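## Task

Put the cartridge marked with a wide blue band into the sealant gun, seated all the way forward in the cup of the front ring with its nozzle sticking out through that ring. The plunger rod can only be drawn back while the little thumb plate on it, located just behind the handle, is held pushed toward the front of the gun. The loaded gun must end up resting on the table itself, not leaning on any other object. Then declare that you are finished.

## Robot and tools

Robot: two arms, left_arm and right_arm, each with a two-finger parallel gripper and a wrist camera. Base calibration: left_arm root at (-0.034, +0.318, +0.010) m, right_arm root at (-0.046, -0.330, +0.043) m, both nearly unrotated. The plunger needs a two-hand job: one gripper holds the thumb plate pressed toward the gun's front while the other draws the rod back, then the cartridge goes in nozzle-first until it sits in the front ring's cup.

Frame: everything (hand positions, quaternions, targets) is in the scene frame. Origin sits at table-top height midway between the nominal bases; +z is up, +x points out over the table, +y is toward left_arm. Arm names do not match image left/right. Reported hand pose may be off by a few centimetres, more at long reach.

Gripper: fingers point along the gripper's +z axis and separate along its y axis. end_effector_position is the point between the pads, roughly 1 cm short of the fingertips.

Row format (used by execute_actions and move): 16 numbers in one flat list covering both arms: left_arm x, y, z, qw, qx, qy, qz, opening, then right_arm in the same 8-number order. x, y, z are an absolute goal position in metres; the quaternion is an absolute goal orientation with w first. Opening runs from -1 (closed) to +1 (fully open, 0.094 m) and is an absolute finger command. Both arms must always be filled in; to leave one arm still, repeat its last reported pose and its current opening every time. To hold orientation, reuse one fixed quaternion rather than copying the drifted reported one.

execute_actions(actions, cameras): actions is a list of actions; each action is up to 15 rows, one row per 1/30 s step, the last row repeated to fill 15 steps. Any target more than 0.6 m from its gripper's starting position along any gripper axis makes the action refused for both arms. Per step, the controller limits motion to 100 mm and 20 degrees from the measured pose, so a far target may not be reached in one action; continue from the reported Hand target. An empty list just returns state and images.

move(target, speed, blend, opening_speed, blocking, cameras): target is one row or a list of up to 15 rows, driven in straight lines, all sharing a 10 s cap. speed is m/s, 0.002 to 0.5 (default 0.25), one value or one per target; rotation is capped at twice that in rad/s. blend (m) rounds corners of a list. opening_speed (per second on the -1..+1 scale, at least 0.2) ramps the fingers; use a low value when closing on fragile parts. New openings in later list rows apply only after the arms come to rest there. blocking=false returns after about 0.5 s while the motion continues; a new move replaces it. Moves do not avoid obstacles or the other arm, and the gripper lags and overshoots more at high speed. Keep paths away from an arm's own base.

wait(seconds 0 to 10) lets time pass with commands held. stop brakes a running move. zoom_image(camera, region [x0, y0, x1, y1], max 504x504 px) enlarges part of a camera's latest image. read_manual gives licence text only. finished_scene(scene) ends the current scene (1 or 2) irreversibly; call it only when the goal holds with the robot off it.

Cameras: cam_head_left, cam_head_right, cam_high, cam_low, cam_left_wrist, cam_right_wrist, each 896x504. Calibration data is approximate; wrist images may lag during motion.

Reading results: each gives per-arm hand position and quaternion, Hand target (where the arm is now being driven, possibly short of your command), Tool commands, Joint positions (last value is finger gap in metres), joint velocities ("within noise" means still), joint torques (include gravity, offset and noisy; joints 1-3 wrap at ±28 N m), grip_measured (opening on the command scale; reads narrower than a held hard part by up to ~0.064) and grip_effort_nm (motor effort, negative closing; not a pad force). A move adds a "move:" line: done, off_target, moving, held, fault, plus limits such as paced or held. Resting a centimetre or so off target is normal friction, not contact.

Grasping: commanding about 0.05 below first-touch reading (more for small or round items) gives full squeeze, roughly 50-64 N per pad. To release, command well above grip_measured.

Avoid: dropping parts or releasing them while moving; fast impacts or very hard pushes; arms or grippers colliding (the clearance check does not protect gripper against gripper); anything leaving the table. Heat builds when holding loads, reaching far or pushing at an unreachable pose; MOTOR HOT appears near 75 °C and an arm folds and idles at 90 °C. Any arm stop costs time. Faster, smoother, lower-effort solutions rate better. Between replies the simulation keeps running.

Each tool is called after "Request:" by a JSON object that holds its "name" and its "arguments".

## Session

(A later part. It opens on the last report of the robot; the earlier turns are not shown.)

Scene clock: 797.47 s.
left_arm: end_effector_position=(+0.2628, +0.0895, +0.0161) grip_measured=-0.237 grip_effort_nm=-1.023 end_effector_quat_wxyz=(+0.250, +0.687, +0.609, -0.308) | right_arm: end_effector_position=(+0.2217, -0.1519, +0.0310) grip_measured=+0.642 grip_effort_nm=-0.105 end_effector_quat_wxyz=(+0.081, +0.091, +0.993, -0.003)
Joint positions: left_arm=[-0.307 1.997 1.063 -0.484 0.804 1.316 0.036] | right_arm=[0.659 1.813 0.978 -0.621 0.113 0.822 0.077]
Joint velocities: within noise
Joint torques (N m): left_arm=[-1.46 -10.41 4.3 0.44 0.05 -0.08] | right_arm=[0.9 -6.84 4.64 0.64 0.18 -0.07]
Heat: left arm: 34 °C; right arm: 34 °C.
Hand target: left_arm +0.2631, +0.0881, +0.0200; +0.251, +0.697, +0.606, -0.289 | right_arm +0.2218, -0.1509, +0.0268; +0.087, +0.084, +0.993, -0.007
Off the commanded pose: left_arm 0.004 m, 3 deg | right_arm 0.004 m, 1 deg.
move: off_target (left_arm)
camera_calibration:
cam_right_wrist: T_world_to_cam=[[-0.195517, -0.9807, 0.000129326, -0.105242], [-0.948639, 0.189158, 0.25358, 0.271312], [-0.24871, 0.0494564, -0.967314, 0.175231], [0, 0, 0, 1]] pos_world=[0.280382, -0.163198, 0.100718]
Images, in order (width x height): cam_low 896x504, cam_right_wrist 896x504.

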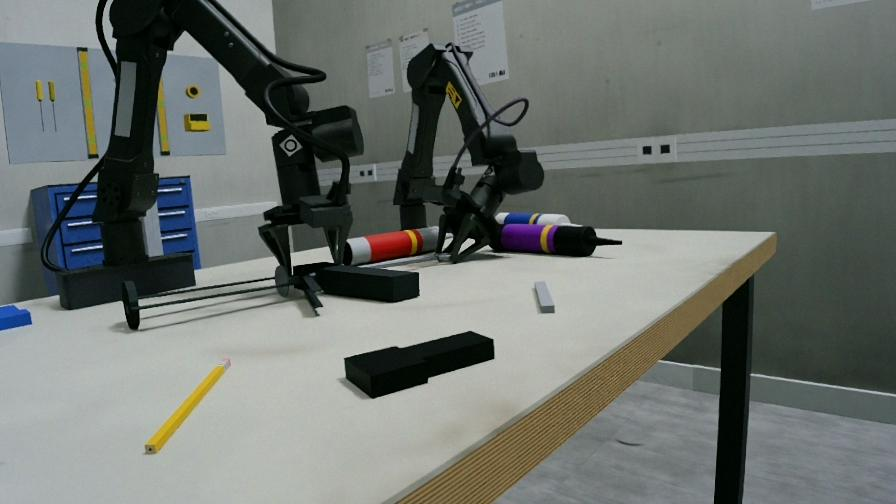

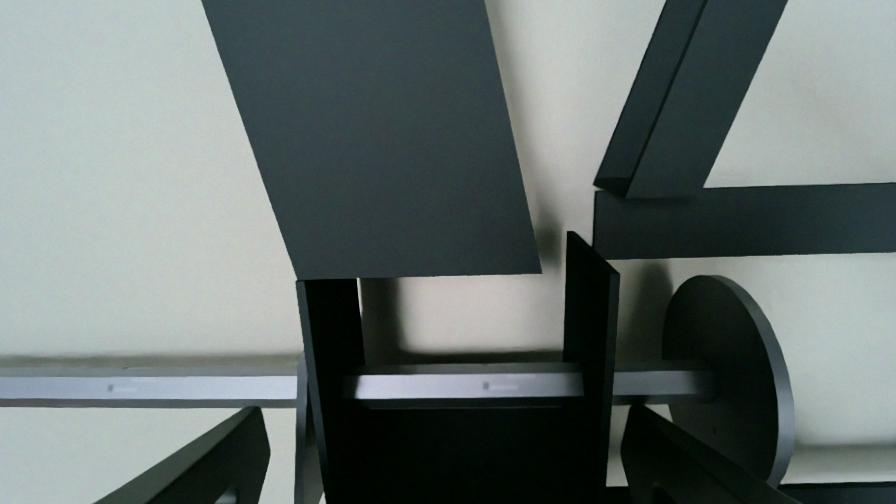

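Request:
{"name": "move", "arguments": {"target": [[0.263, 0.088, 0.02, 0.2514, 0.6973, 0.6067, -0.2889, -0.3, 0.2225, -0.1515, 0.026, 0.0869, 0.0851, 0.9925, -0.0074, 0.06]], "speed": 0.08, "opening_speed": 0.5, "cameras": ["cam_right_wrist"]}}

Request:
{"name": "move", "arguments": {"target": [[0.265, 0.115, 0.024, 0.2514, 0.6973, 0.6067, -0.2889, -0.3, 0.2225, -0.1515, 0.026, 0.0869, 0.0851, 0.9925, -0.0074, 0.06]], "speed": 0.04, "cameras": ["cam_right_wrist", "cam_left_wrist"]}}

Scene clock: 813.90 s.
left_arm: end_effector_position=(+0.2628, +0.0895, +0.0161) grip_measured=-0.237 grip_effort_nm=-1.013 end_effector_quat_wxyz=(+0.250, +0.687, +0.609, -0.308) | right_arm: end_effector_position=(+0.2223, -0.1530, +0.0314) grip_measured=+0.176 grip_effort_nm=-1.009 end_effector_quat_wxyz=(+0.081, +0.087, +0.993, -0.004)
Joint positions: left_arm=[-0.307 1.997 1.063 -0.484 0.804 1.316 0.036] | right_arm=[0.656 1.811 0.978 -0.623 0.115 0.811 0.055]
Joint velocities: within noise
Joint torques (N m): left_arm=[-1.4 -10.26 4.31 0.43 0.07 -0.06] | right_arm=[0.64 -6.68 4.64 0.69 0.17 -0.06]
Heat: left arm: 34 °C; right arm: 32 °C.
Hand target: left_arm +0.2631, +0.0881, +0.0200; +0.252, +0.697, +0.606, -0.289 | right_arm +0.2234, -0.1522, +0.0268; +0.088, +0.082, +0.993, -0.008
Off the commanded pose: left_arm 0.004 m, 3 deg | right_arm 0.006 m, 1 deg.
move: off_target (left_arm)
camera_calibration:
cam_right_wrist: T_world_to_cam=[[-0.188301, -0.982107, 0.0028774, -0.108162], [-0.950179, 0.182919, 0.252391, 0.271373], [-0.248401, 0.0447915, -0.967621, 0.175088], [0, 0, 0, 1]] pos_world=[0.280978, -0.163709, 0.101238]
Images, in order (width x height): cam_right_wrist 896x504.

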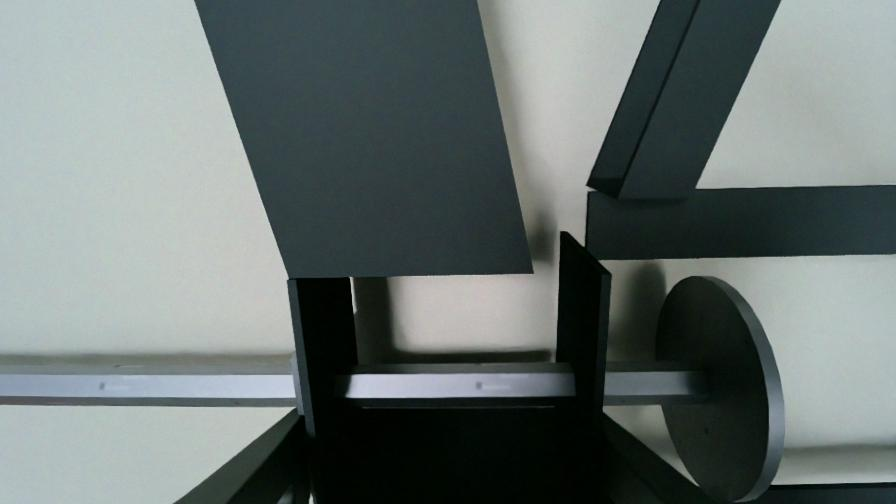

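Scene clock: 815.10 s.
left_arm: end_effector_position=(+0.2624, +0.0979, +0.0170) grip_measured=-0.237 grip_effort_nm=-1.023 end_effector_quat_wxyz=(+0.251, +0.686, +0.607, -0.312) | right_arm: end_effector_position=(+0.2215, -0.1462, +0.0314) grip_measured=+0.175 grip_effort_nm=-1.009 end_effector_quat_wxyz=(+0.087, +0.083, +0.993, +0.000)
Joint positions: left_arm=[-0.28 1.997 1.063 -0.516 0.818 1.359 0.036] | right_arm=[0.676 1.813 0.978 -0.609 0.118 0.822 0.055]
Joint velocities: within noise
Joint torques (N m): left_arm=[1.99 -11.21 4.33 -0.06 0.12 0.62] | right_arm=[0.1 -6.64 4.55 0.57 0.14 0.02]
Heat: left arm: 34 °C; right arm: 32 °C.
Hand target: left_arm +0.2624, +0.1105, +0.0244; +0.252, +0.698, +0.603, -0.293 | right_arm +0.2204, -0.1488, +0.0258; +0.087, +0.084, +0.993, -0.007
Off the commanded pose: left_arm 0.019 m, 3 deg | right_arm 0.008 m, 1 deg.
move: off_target (left_arm)
camera_calibration:
cam_left_wrist: T_world_to_cam=[[-0.991512, 0.124721, 0.0367291, 0.246091], [0.105774, 0.938051, -0.329958, -0.0790228], [-0.0756065, -0.323272, -0.943281, 0.156082], [0, 0, 0, 1]] pos_world=[0.264162, 0.0938916, 0.112116]
cam_right_wrist: T_world_to_cam=[[-0.179453, -0.983748, -0.00599552, -0.103504], [-0.954695, 0.172676, 0.242363, 0.269244], [-0.237389, 0.0492168, -0.970167, 0.172898], [0, 0, 0, 1]] pos_world=[0.279516, -0.156823, 0.101865]
Images, in order (width x height): cam_left_wrist 896x504, cam_right_wrist 896x504.

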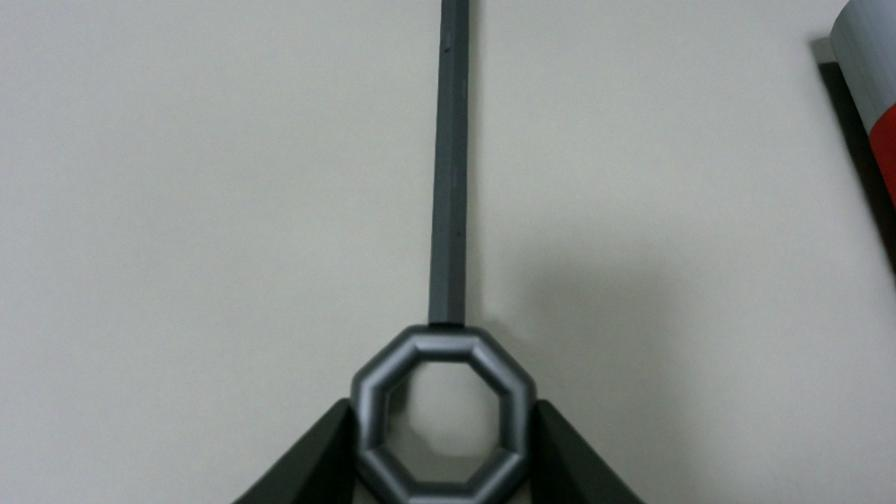

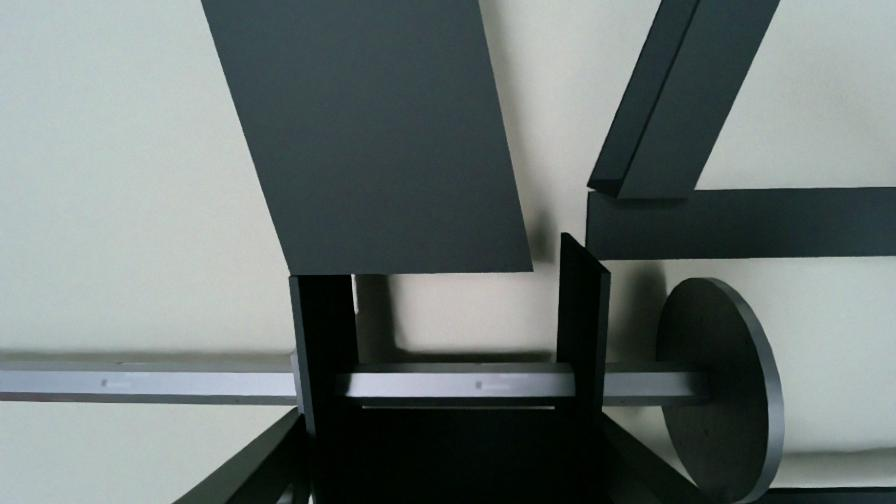

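Request:
{"name": "move", "arguments": {"target": [[0.265, 0.135, 0.026, 0.2514, 0.6973, 0.6067, -0.2889, -0.3, 0.2225, -0.1515, 0.026, 0.0869, 0.0851, 0.9925, -0.0074, 0.06]], "speed": 0.04, "cameras": ["cam_right_wrist", "cam_left_wrist"]}}

Scene clock: 837.50 s.
left_arm: end_effector_position=(+0.2644, +0.1150, +0.0181) grip_measured=-0.237 grip_effort_nm=-1.013 end_effector_quat_wxyz=(+0.257, +0.686, +0.604, -0.314) | right_arm: end_effector_position=(+0.2218, -0.1447, +0.0315) grip_measured=+0.175 grip_effort_nm=-1.004 end_effector_quat_wxyz=(+0.087, +0.083, +0.993, +0.003)
Joint positions: left_arm=[-0.224 1.997 1.063 -0.565 0.833 1.438 0.036] | right_arm=[0.677 1.813 0.978 -0.604 0.115 0.824 0.055]
Joint velocities: within noise
Joint torques (N m): left_arm=[2.92 -11.62 4.37 -0.31 0 0.66] | right_arm=[-0.92 -6.75 4.57 0.53 0.16 -0.08]
Heat: left arm: 35 °C; right arm: 31 °C.
Hand target: left_arm +0.2649, +0.1332, +0.0255; +0.253, +0.696, +0.606, -0.289 | right_arm +0.2222, -0.1515, +0.0262; +0.087, +0.085, +0.993, -0.007
Off the commanded pose: left_arm 0.022 m, 3 deg | right_arm 0.009 m, 1 deg.
move: off_target (left_arm)
camera_calibration:
cam_left_wrist: T_world_to_cam=[[-0.99172, 0.125203, 0.0285539, 0.246047], [0.108107, 0.933975, -0.340594, -0.0948081], [-0.0693121, -0.334687, -0.939777, 0.162369], [0, 0, 0, 1]] pos_world=[0.265513, 0.112085, 0.113274]
cam_right_wrist: T_world_to_cam=[[-0.179024, -0.983775, -0.0117197, -0.101858], [-0.955196, 0.170945, 0.241618, 0.269108], [-0.235694, 0.05445, -0.970301, 0.173355], [0, 0, 0, 1]] pos_world=[0.279675, -0.155647, 0.101992]
Images, in order (width x height): cam_left_wrist 896x504, cam_right_wrist 896x504.

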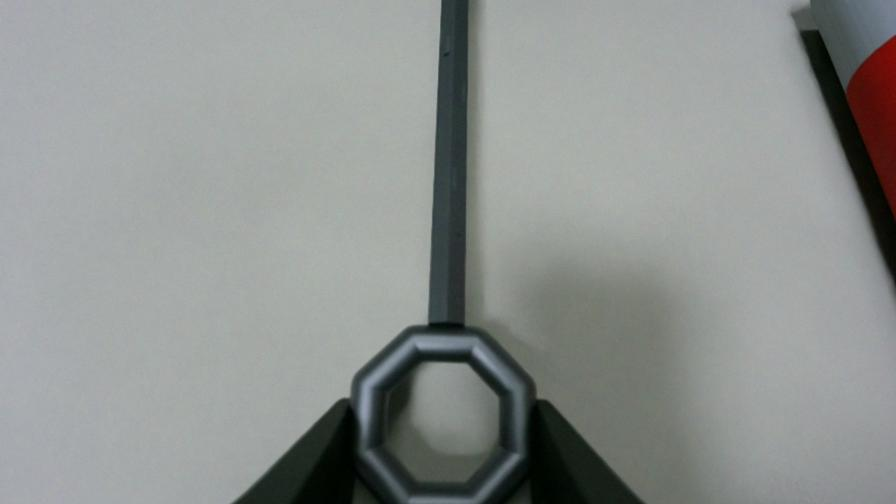

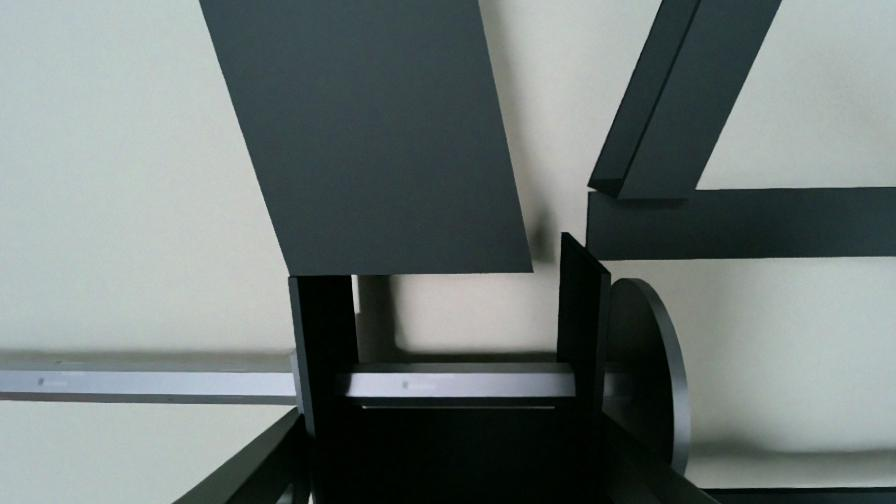

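Request:
{"name": "move", "arguments": {"target": [[0.265, 0.114, 0.021, 0.2514, 0.6973, 0.6067, -0.2889, -0.3, 0.2225, -0.146, 0.027, 0.0869, 0.0851, 0.9925, -0.0074, 0.06],[0.265, 0.114, 0.021, 0.2514, 0.6973, 0.6067, -0.2889, -0.3, 0.2225, -0.146, 0.030, 0.0869, 0.0851, 0.9925, -0.0074, 0.22],[0.265, 0.114, 0.021, 0.2514, 0.6973, 0.6067, -0.2889, 0.2, 0.2225, -0.146, 0.09, 0.0869, 0.0851, 0.9925, -0.0074, 0.22]], "speed": 0.06, "opening_speed": 0.6}}

Scene clock: 854.90 s.
left_arm: end_effector_position=(+0.2595, +0.1092, +0.0164) grip_measured=+0.197 grip_effort_nm=0.149 end_effector_quat_wxyz=(+0.246, +0.690, +0.605, -0.313) | right_arm: end_effector_position=(+0.2135, -0.1508, +0.0665) grip_measured=+0.223 grip_effort_nm=-0.129 end_effector_quat_wxyz=(+0.061, +0.080, +0.995, -0.021)
Joint positions: left_arm=[-0.25 1.995 1.063 -0.567 0.816 1.418 0.056] | right_arm=[0.677 1.765 1.086 -0.83 0.113 0.82 0.057]
Joint velocities: within noise
Joint torques (N m): left_arm=[0.35 -10.47 4.3 0.32 0 0.12] | right_arm=[-0.12 -11.32 8.96 0 0.2 -0.01]
Heat: left arm: 35 °C; right arm: 32 °C.
Hand target: left_arm +0.2652, +0.1152, +0.0200; +0.250, +0.700, +0.605, -0.285 | right_arm +0.2231, -0.1475, +0.0890; +0.087, +0.083, +0.993, -0.008
Off the commanded pose: left_arm 0.009 m, 3 deg | right_arm 0.026 m, 3 deg.
move: off_target (left_arm, right_arm); target 3's new opening was sent with left_arm's hand 0.009 m and 4 deg from that target
camera_calibration:
cam_left_wrist: T_world_to_cam=[[-0.989871, 0.135805, 0.0413876, 0.240155], [0.115273, 0.93898, -0.324081, -0.0921834], [-0.082874, -0.316028, -0.945123, 0.160044], [0, 0, 0, 1]] pos_world=[0.261613, 0.104522, 0.111447]
cam_right_wrist: T_world_to_cam=[[-0.17508, -0.983726, 0.0403817, -0.113301], [-0.940768, 0.179249, 0.287793, 0.248879], [-0.290348, 0.012397, -0.956841, 0.210079], [0, 0, 0, 1]] pos_world=[0.275296, -0.158673, 0.133962]

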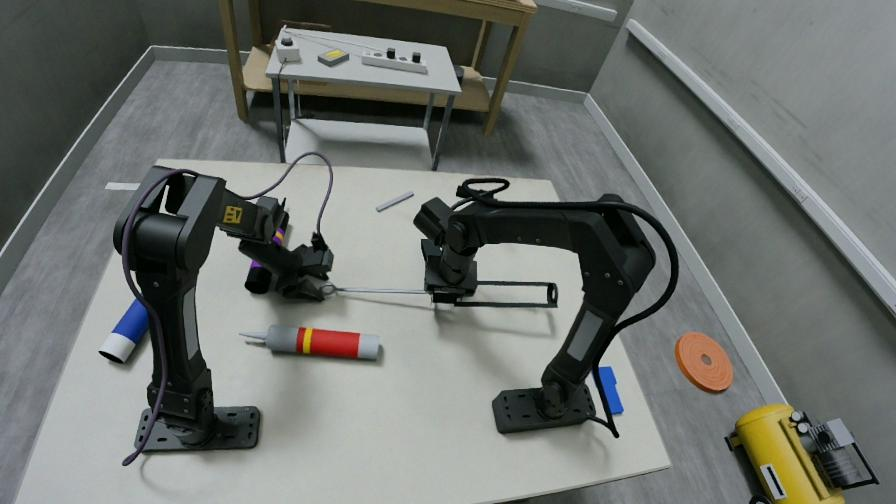

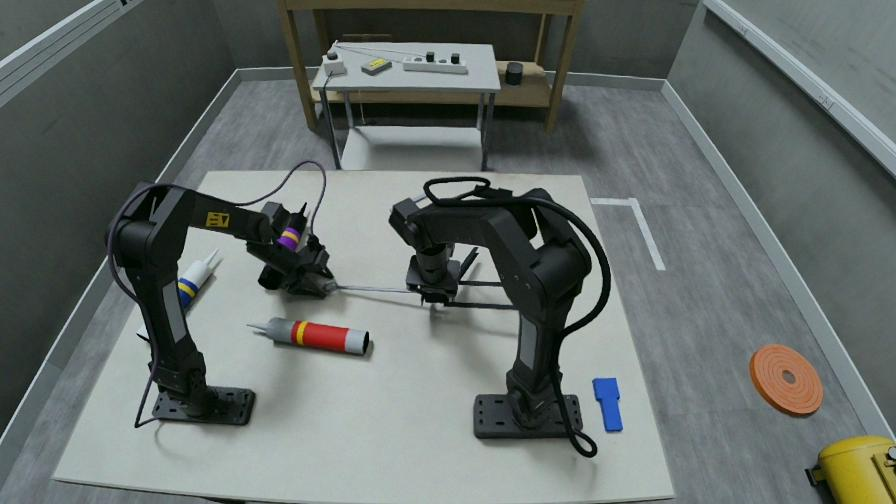

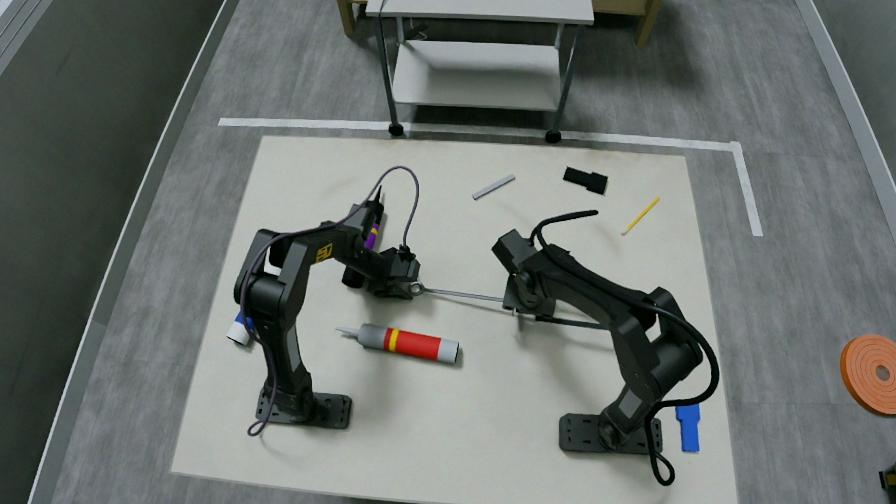

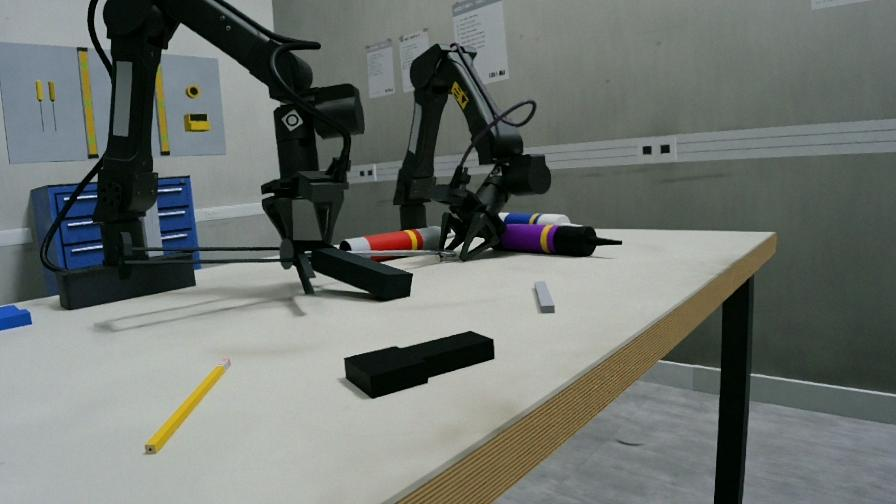

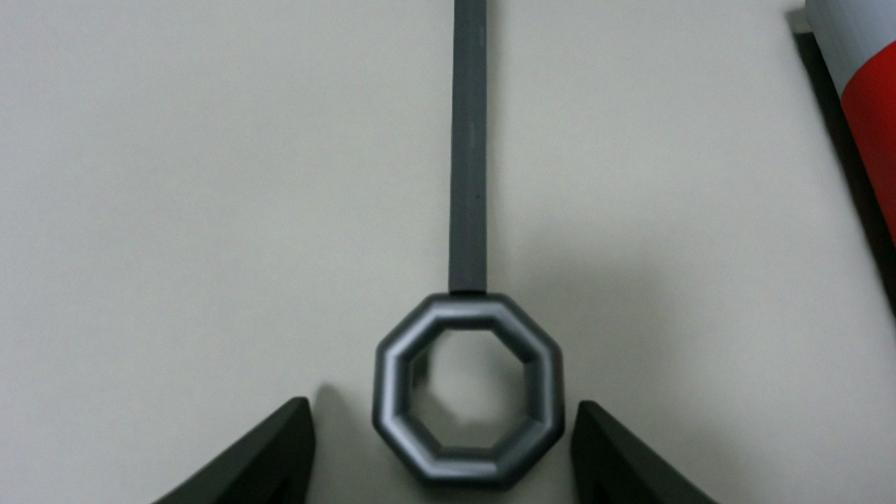

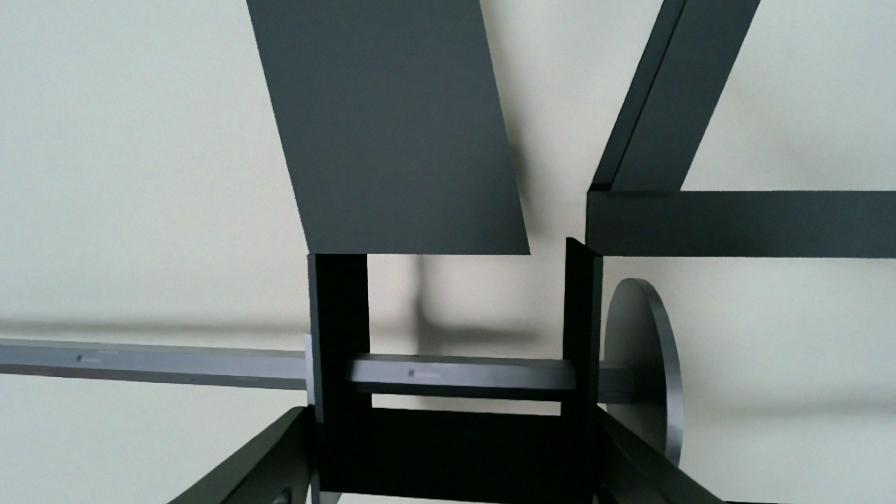

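Request:
{"name": "move", "arguments": {"target": [[0.265, 0.114, 0.021, 0.2514, 0.6973, 0.6067, -0.2889, 0.3, 0.2225, -0.148, 0.026, 0.0869, 0.0851, 0.9925, -0.0074, 0.22],[0.265, 0.116, 0.021, 0.2514, 0.6973, 0.6067, -0.2889, 0.3, 0.2225, -0.148, 0.026, 0.0869, 0.0851, 0.9925, -0.0074, 0.36]], "speed": 0.04, "opening_speed": 0.6}}

Request:
{"name": "zoom_image", "arguments": {"camera": "cam_low", "region": [50, 180, 450, 380]}}

Scene clock: 869.03 s.
left_arm: end_effector_position=(+0.2595, +0.1091, +0.0166) grip_measured=+0.298 grip_effort_nm=0.144 end_effector_quat_wxyz=(+0.246, +0.690, +0.604, -0.314) | right_arm: end_effector_position=(+0.2178, -0.1453, +0.0319) grip_measured=+0.357 grip_effort_nm=0.154 end_effector_quat_wxyz=(+0.078, +0.083, +0.993, -0.003)
Joint positions: left_arm=[-0.25 1.995 1.063 -0.567 0.818 1.418 0.061] | right_arm=[0.682 1.816 0.987 -0.632 0.112 0.83 0.064]
Joint velocities: within noise
Joint torques (N m): left_arm=[0.87 -10.36 4.27 0.29 0.04 0.06] | right_arm=[-0.13 -6.56 4.53 0.76 0.21 0.03]
Heat: left arm: 35 °C; right arm: 34 °C.
Hand target: left_arm +0.2650, +0.1157, +0.0211; +0.251, +0.696, +0.606, -0.290 | right_arm +0.2216, -0.1469, +0.0265; +0.087, +0.087, +0.992, -0.007
Off the commanded pose: left_arm 0.010 m, 3 deg | right_arm 0.008 m, 1 deg.
move: off_target (left_arm)
camera_calibration:
cam_left_wrist: T_world_to_cam=[[-0.98984, 0.135976, 0.0415647, 0.240082], [0.115252, 0.938486, -0.325516, -0.0918622], [-0.0832701, -0.317418, -0.944622, 0.160417], [0, 0, 0, 1]] pos_world=[0.261588, 0.104485, 0.111652]
cam_right_wrist: T_world_to_cam=[[-0.180182, -0.983632, 0.00135249, -0.1033], [-0.950347, 0.174439, 0.257703, 0.264203], [-0.253721, 0.045148, -0.966223, 0.17526], [0, 0, 0, 1]] pos_world=[0.276939, -0.155609, 0.101394]

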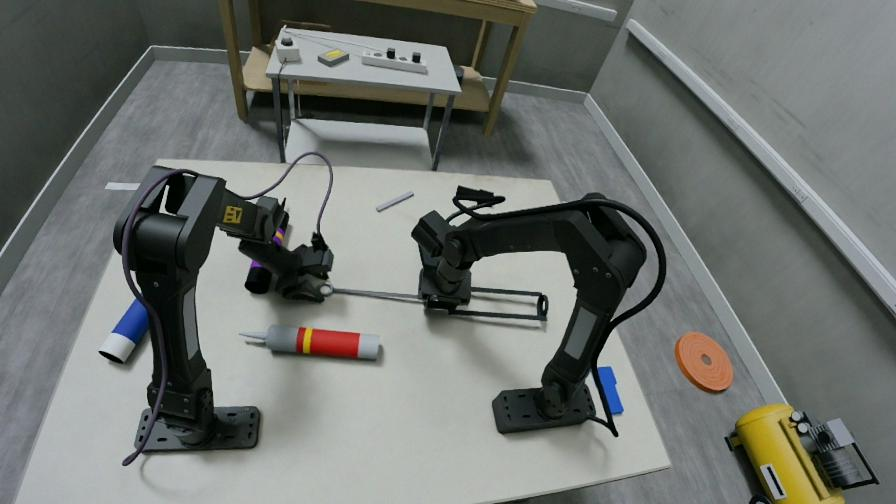

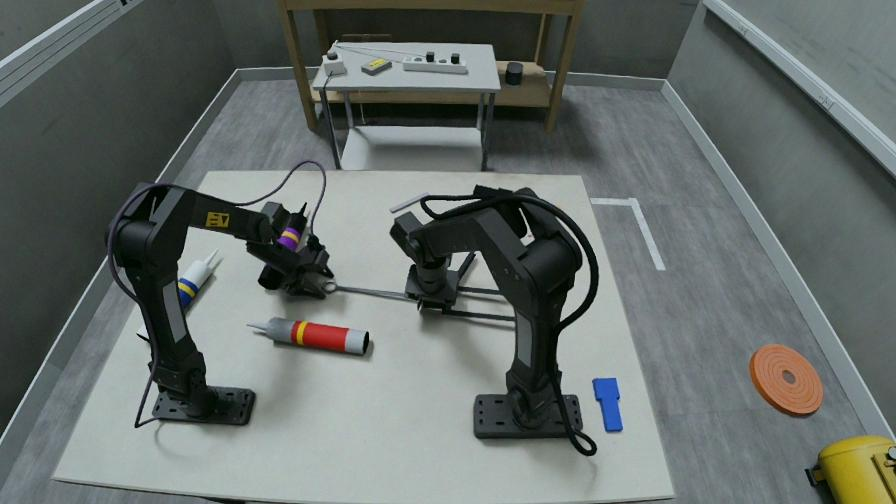

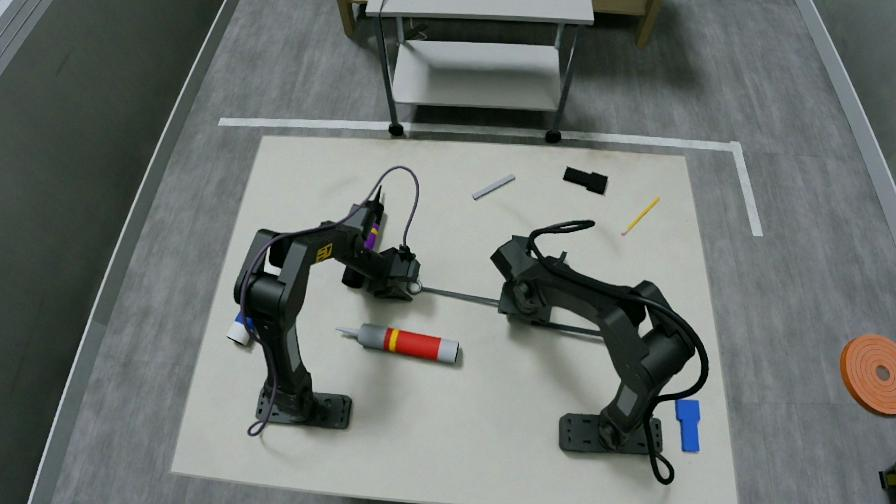

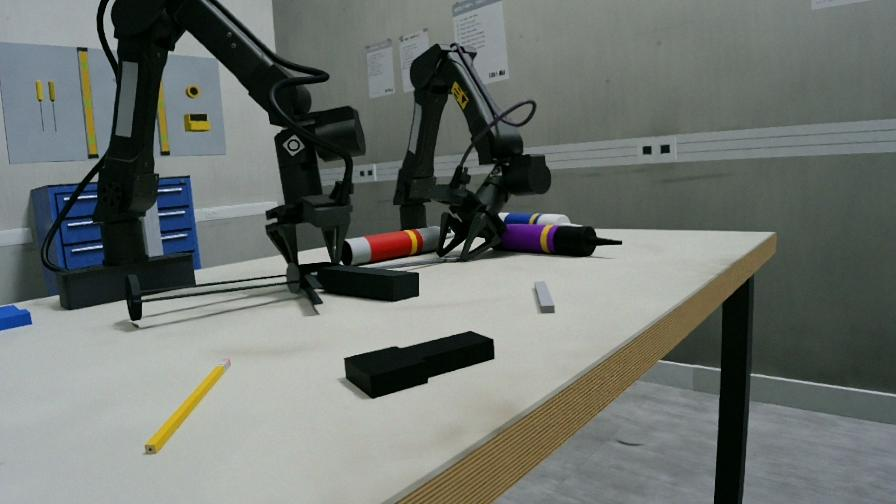

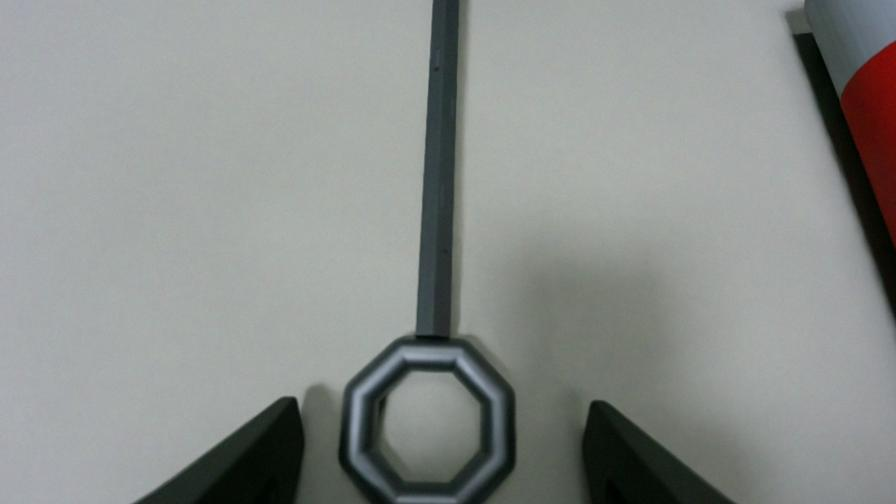

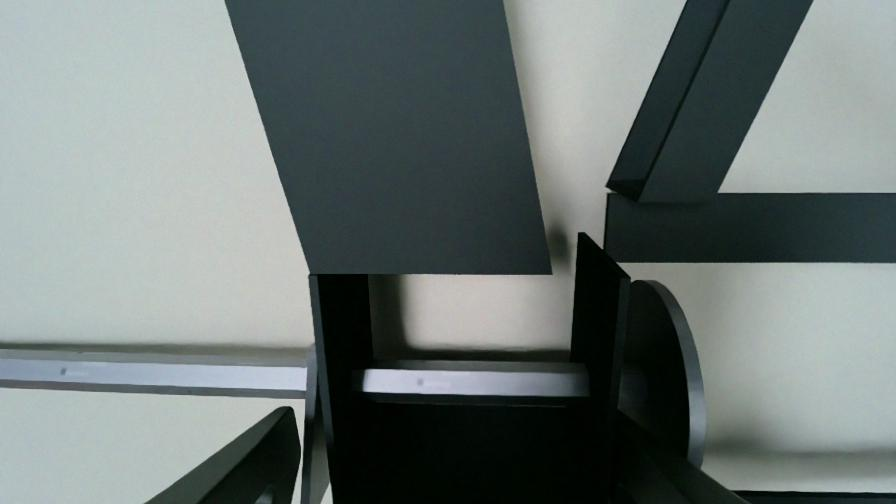

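Scaled by 1.260 from the camera's 896x504 image, which has a finer 1280x720 frame.

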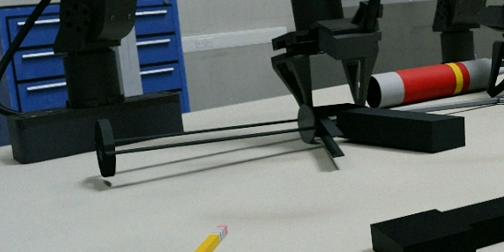

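Request:
{"name": "move", "arguments": {"target": [[0.265, 0.116, 0.021, 0.2514, 0.6973, 0.6067, -0.2889, 0.3, 0.2235, -0.148, 0.045, 0.0869, 0.0851, 0.9925, -0.0074, 0.36]], "speed": 0.04, "cameras": ["cam_low", "cam_right_wrist"]}}

Request:
{"name": "zoom_image", "arguments": {"camera": "cam_low", "region": [50, 180, 450, 380]}}

Scene clock: 885.37 s.
left_arm: end_effector_position=(+0.2595, +0.1091, +0.0166) grip_measured=+0.298 grip_effort_nm=0.144 end_effector_quat_wxyz=(+0.246, +0.690, +0.604, -0.314) | right_arm: end_effector_position=(+0.2168, -0.1460, +0.0327) grip_measured=+0.358 grip_effort_nm=0.154 end_effector_quat_wxyz=(+0.076, +0.079, +0.994, -0.006)
Joint positions: left_arm=[-0.25 1.995 1.063 -0.567 0.818 1.418 0.061] | right_arm=[0.682 1.816 0.992 -0.644 0.112 0.822 0.064]
Joint velocities: within noise
Joint torques (N m): left_arm=[0.77 -10.55 4.27 0.3 0.02 0.04] | right_arm=[-0.69 -9.48 7.47 0.05 0.2 -0.08]
Heat: left arm: 35 °C; right arm: 33 °C.
Hand target: left_arm +0.2651, +0.1159, +0.0209; +0.251, +0.697, +0.606, -0.289 | right_arm +0.2235, -0.1479, +0.0445; +0.087, +0.081, +0.993, -0.007
Off the commanded pose: left_arm 0.010 m, 3 deg | right_arm 0.014 m, 1 deg.
move: off_target (left_arm, right_arm)
camera_calibration:
cam_right_wrist: T_world_to_cam=[[-0.172692, -0.984941, 0.00827496, -0.106278], [-0.95004, 0.168779, 0.26256, 0.26216], [-0.260003, 0.0374805, -0.96488, 0.175986], [0, 0, 0, 1]] pos_world=[0.276466, -0.155521, 0.101852]
Images, in order (width x height): cam_low 896x504, cam_right_wrist 896x504.

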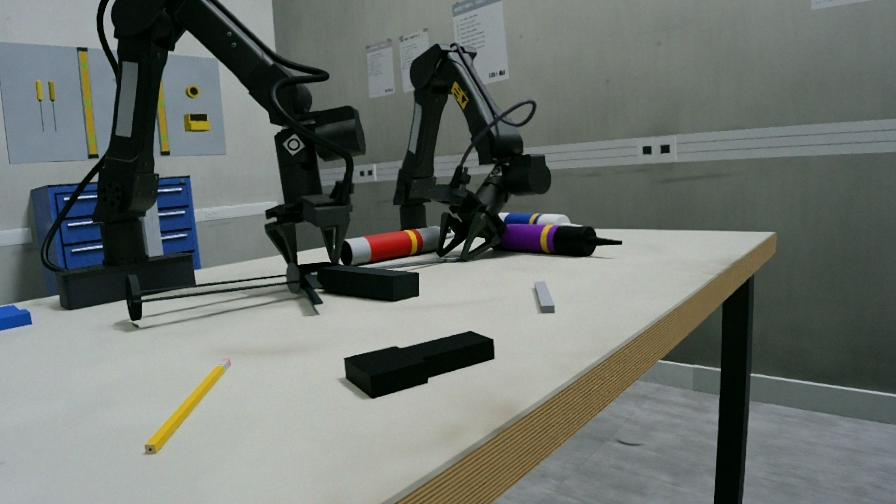

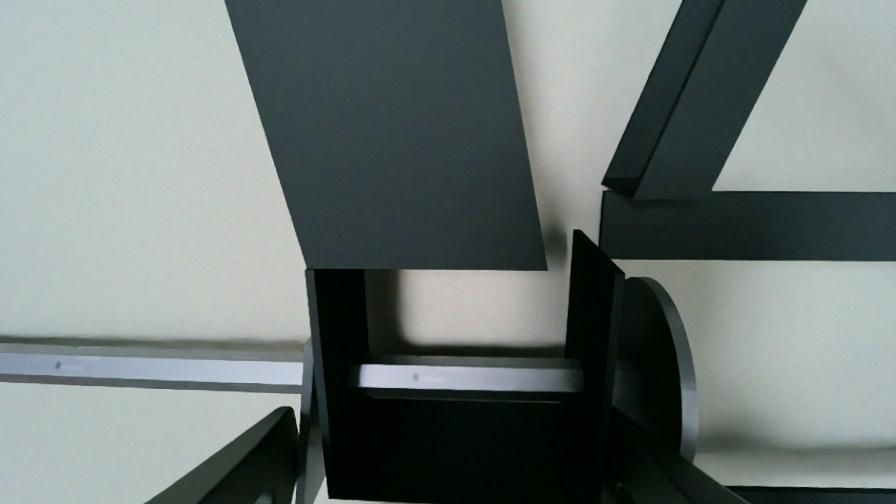

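Scaled by 1.260 from the camera's 896x504 image, which has a finer 1280x720 frame.

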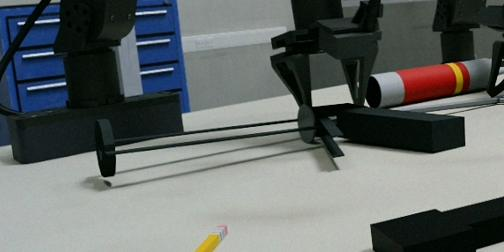

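Request:
{"name": "move", "arguments": {"target": [[0.265, 0.116, 0.021, 0.2514, 0.6973, 0.6067, -0.2889, 0.3, 0.2245, -0.146, 0.062, 0.0869, 0.0851, 0.9925, -0.0074, 0.36]], "speed": 0.04, "cameras": ["cam_low", "cam_right_wrist"]}}

Request:
{"name": "zoom_image", "arguments": {"camera": "cam_low", "region": [50, 180, 450, 380]}}

Scene clock: 908.53 s.
left_arm: end_effector_position=(+0.2595, +0.1091, +0.0166) grip_measured=+0.298 grip_effort_nm=0.144 end_effector_quat_wxyz=(+0.246, +0.690, +0.604, -0.314) | right_arm: end_effector_position=(+0.2161, -0.1466, +0.0469) grip_measured=+0.358 grip_effort_nm=0.149 end_effector_quat_wxyz=(+0.069, +0.079, +0.994, -0.012)
Joint positions: left_arm=[-0.25 1.995 1.063 -0.567 0.818 1.418 0.061] | right_arm=[0.682 1.797 1.037 -0.725 0.112 0.824 0.064]
Joint velocities: within noise
Joint torques (N m): left_arm=[0.9 -10.5 4.31 0.3 0.06 0.08] | right_arm=[-0.42 -9.98 7.72 0.12 0.2 0.04]
Heat: left arm: 35 °C; right arm: 34 °C.
Hand target: left_arm +0.2651, +0.1159, +0.0209; +0.251, +0.697, +0.606, -0.289 | right_arm +0.2244, -0.1460, +0.0613; +0.087, +0.086, +0.992, -0.007
Off the commanded pose: left_arm 0.010 m, 3 deg | right_arm 0.017 m, 2 deg.
move: off_target (left_arm, right_arm)
camera_calibration:
cam_right_wrist: T_world_to_cam=[[-0.17397, -0.98451, 0.0217984, -0.107396], [-0.945917, 0.173224, 0.274291, 0.257032], [-0.273818, 0.027099, -0.9614, 0.190833], [0, 0, 0, 1]] pos_world=[0.2767, -0.155428, 0.115306]
Images, in order (width x height): cam_low 896x504, cam_right_wrist 896x504.

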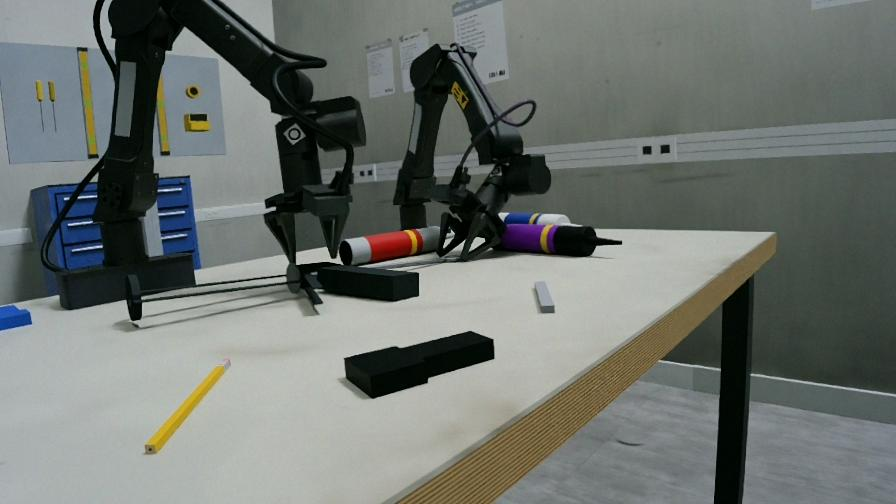

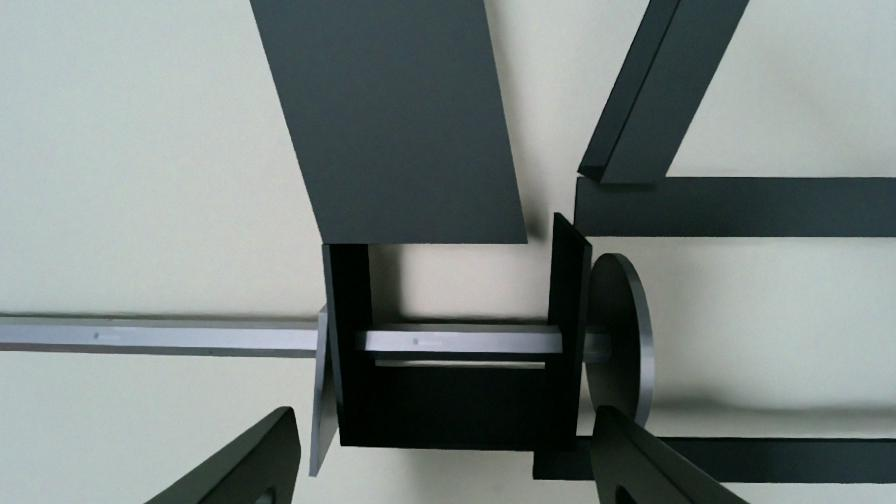

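Scaled by 1.260 from the camera's 896x504 image, which has a finer 1280x720 frame.

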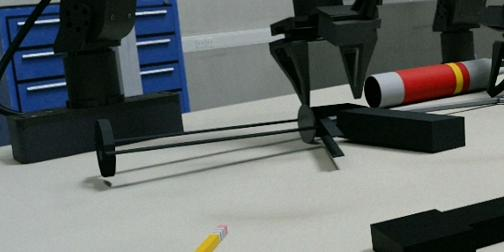

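Request:
{"name": "move", "arguments": {"target": [[0.262, 0.125, 0.05, 0.2514, 0.6973, 0.6067, -0.2889, 0.6, 0.223, -0.146, 0.10, 0.0869, 0.0851, 0.9925, -0.0074, 0.36],[0.25, 0.18, 0.20, 0.2514, 0.6973, 0.6067, -0.2889, 0.9, 0.18, -0.25, 0.20, 0.2578, 0.0842, 0.9622, -0.0226, 0.9],[0.15, 0.42, 0.2, 0.2557, 0.1486, 0.9544, -0.0398, 0.9, 0.18, -0.25, 0.20, 0.2578, 0.0842, 0.9622, -0.0226, 0.9]], "speed": [0.08, 0.2, 0.25]}}

Scene clock: 998.47 s.
left_arm: end_effector_position=(+0.1526, +0.4178, +0.1984) grip_measured=+0.898 grip_effort_nm=0.120 end_effector_quat_wxyz=(+0.251, +0.145, +0.955, -0.061) | right_arm: end_effector_position=(+0.1884, -0.2410, +0.2045) grip_measured=+0.898 grip_effort_nm=0.149 end_effector_quat_wxyz=(+0.264, +0.097, +0.960, -0.001)
Joint positions: left_arm=[0.902 1.148 1.12 -1.383 0.499 1.161 0.089] | right_arm=[0.605 1.075 0.946 -1.015 0.332 0.721 0.089]
Joint velocities: within noise
Joint torques (N m): left_arm=[0.47 -3.88 5.53 0.58 0.21 -0.17] | right_arm=[-0.59 -2.44 5.46 0.63 0.35 -0.18]
Heat: left arm: 35 °C; right arm: 35 °C.
Hand target: left_arm +0.1525, +0.4208, +0.2007; +0.257, +0.140, +0.955, -0.045 | right_arm +0.1830, -0.2511, +0.1995; +0.257, +0.092, +0.962, -0.023
Off the commanded pose: left_arm 0.004 m, 2 deg | right_arm 0.013 m, 3 deg.
move: off_target (right_arm); target 2's new opening was sent with left_arm's hand 0.017 m and 3 deg from that target
camera_calibration:
cam_left_wrist: T_world_to_cam=[[-0.296469, -0.95415, 0.0412781, 0.434414], [-0.954863, 0.295297, -0.032203, 0.063747], [0.0185372, -0.0489621, -0.998629, 0.304319], [0, 0, 0, 1]] pos_world=[0.184019, 0.410572, 0.288023]
cam_right_wrist: T_world_to_cam=[[-0.202675, -0.978079, -0.0477978, -0.187346], [-0.971718, 0.206918, -0.113791, 0.296293], [0.121187, 0.0233834, -0.992354, 0.268291], [0, 0, 0, 1]] pos_world=[0.21743, -0.250821, 0.291]

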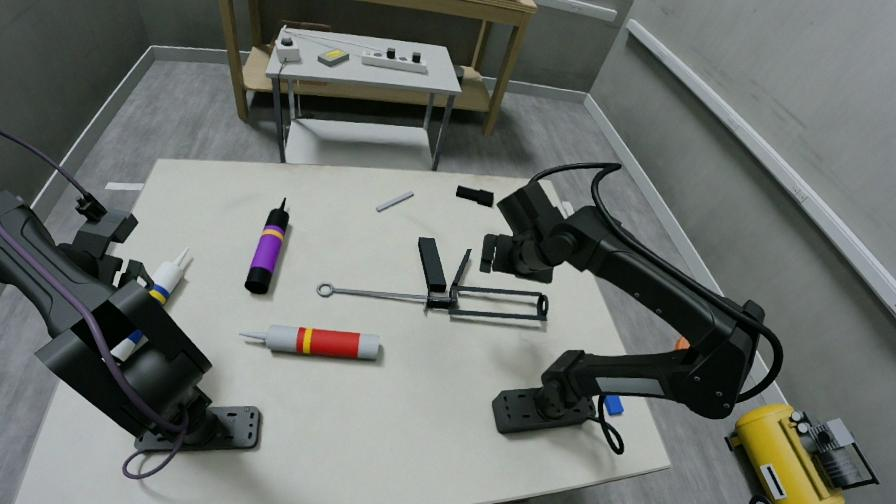

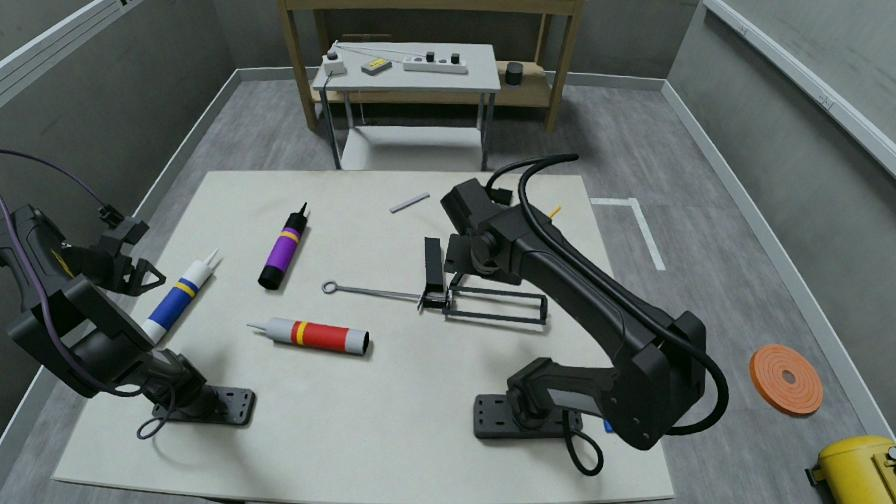

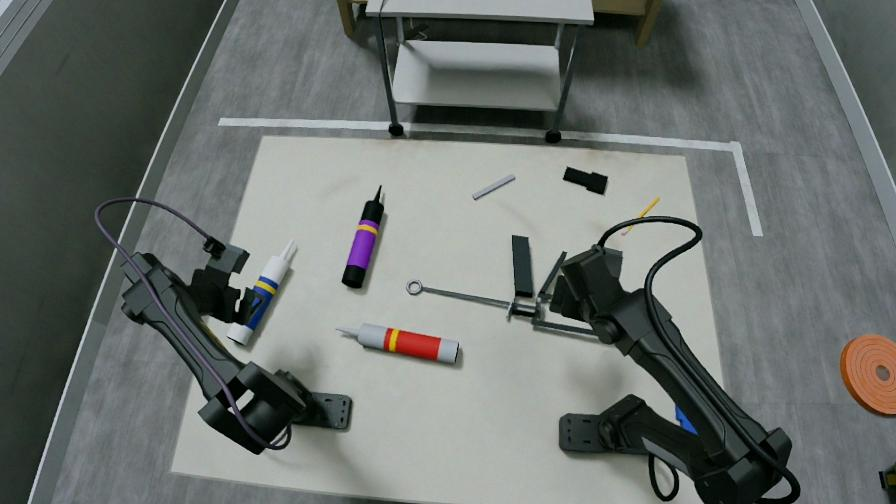

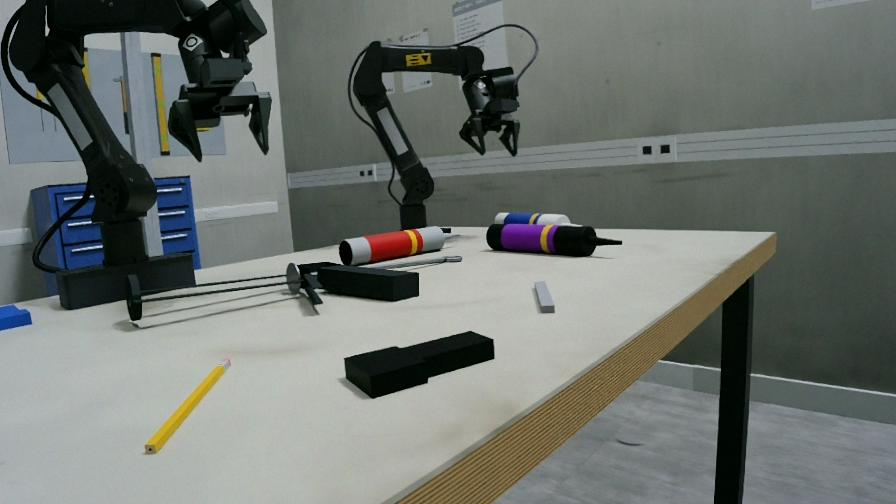

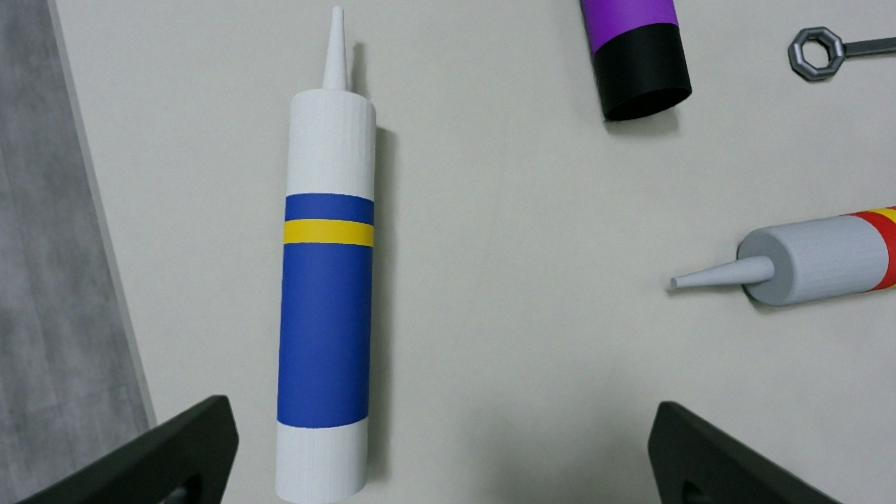

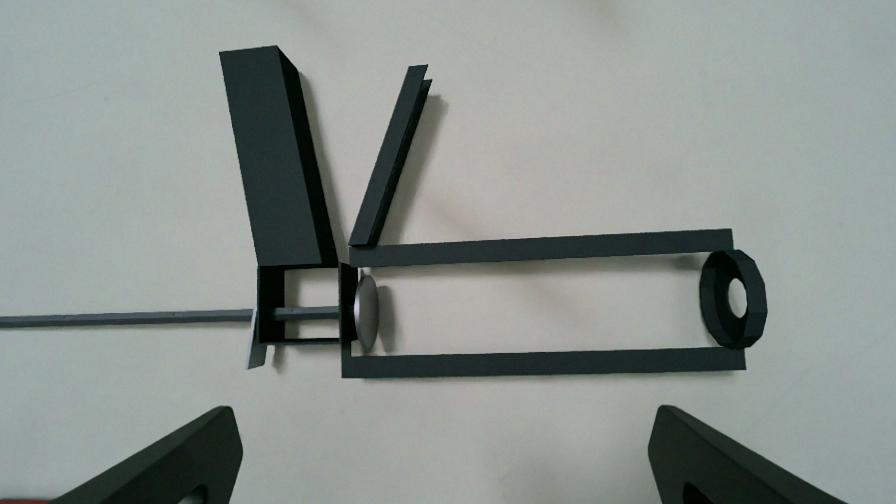

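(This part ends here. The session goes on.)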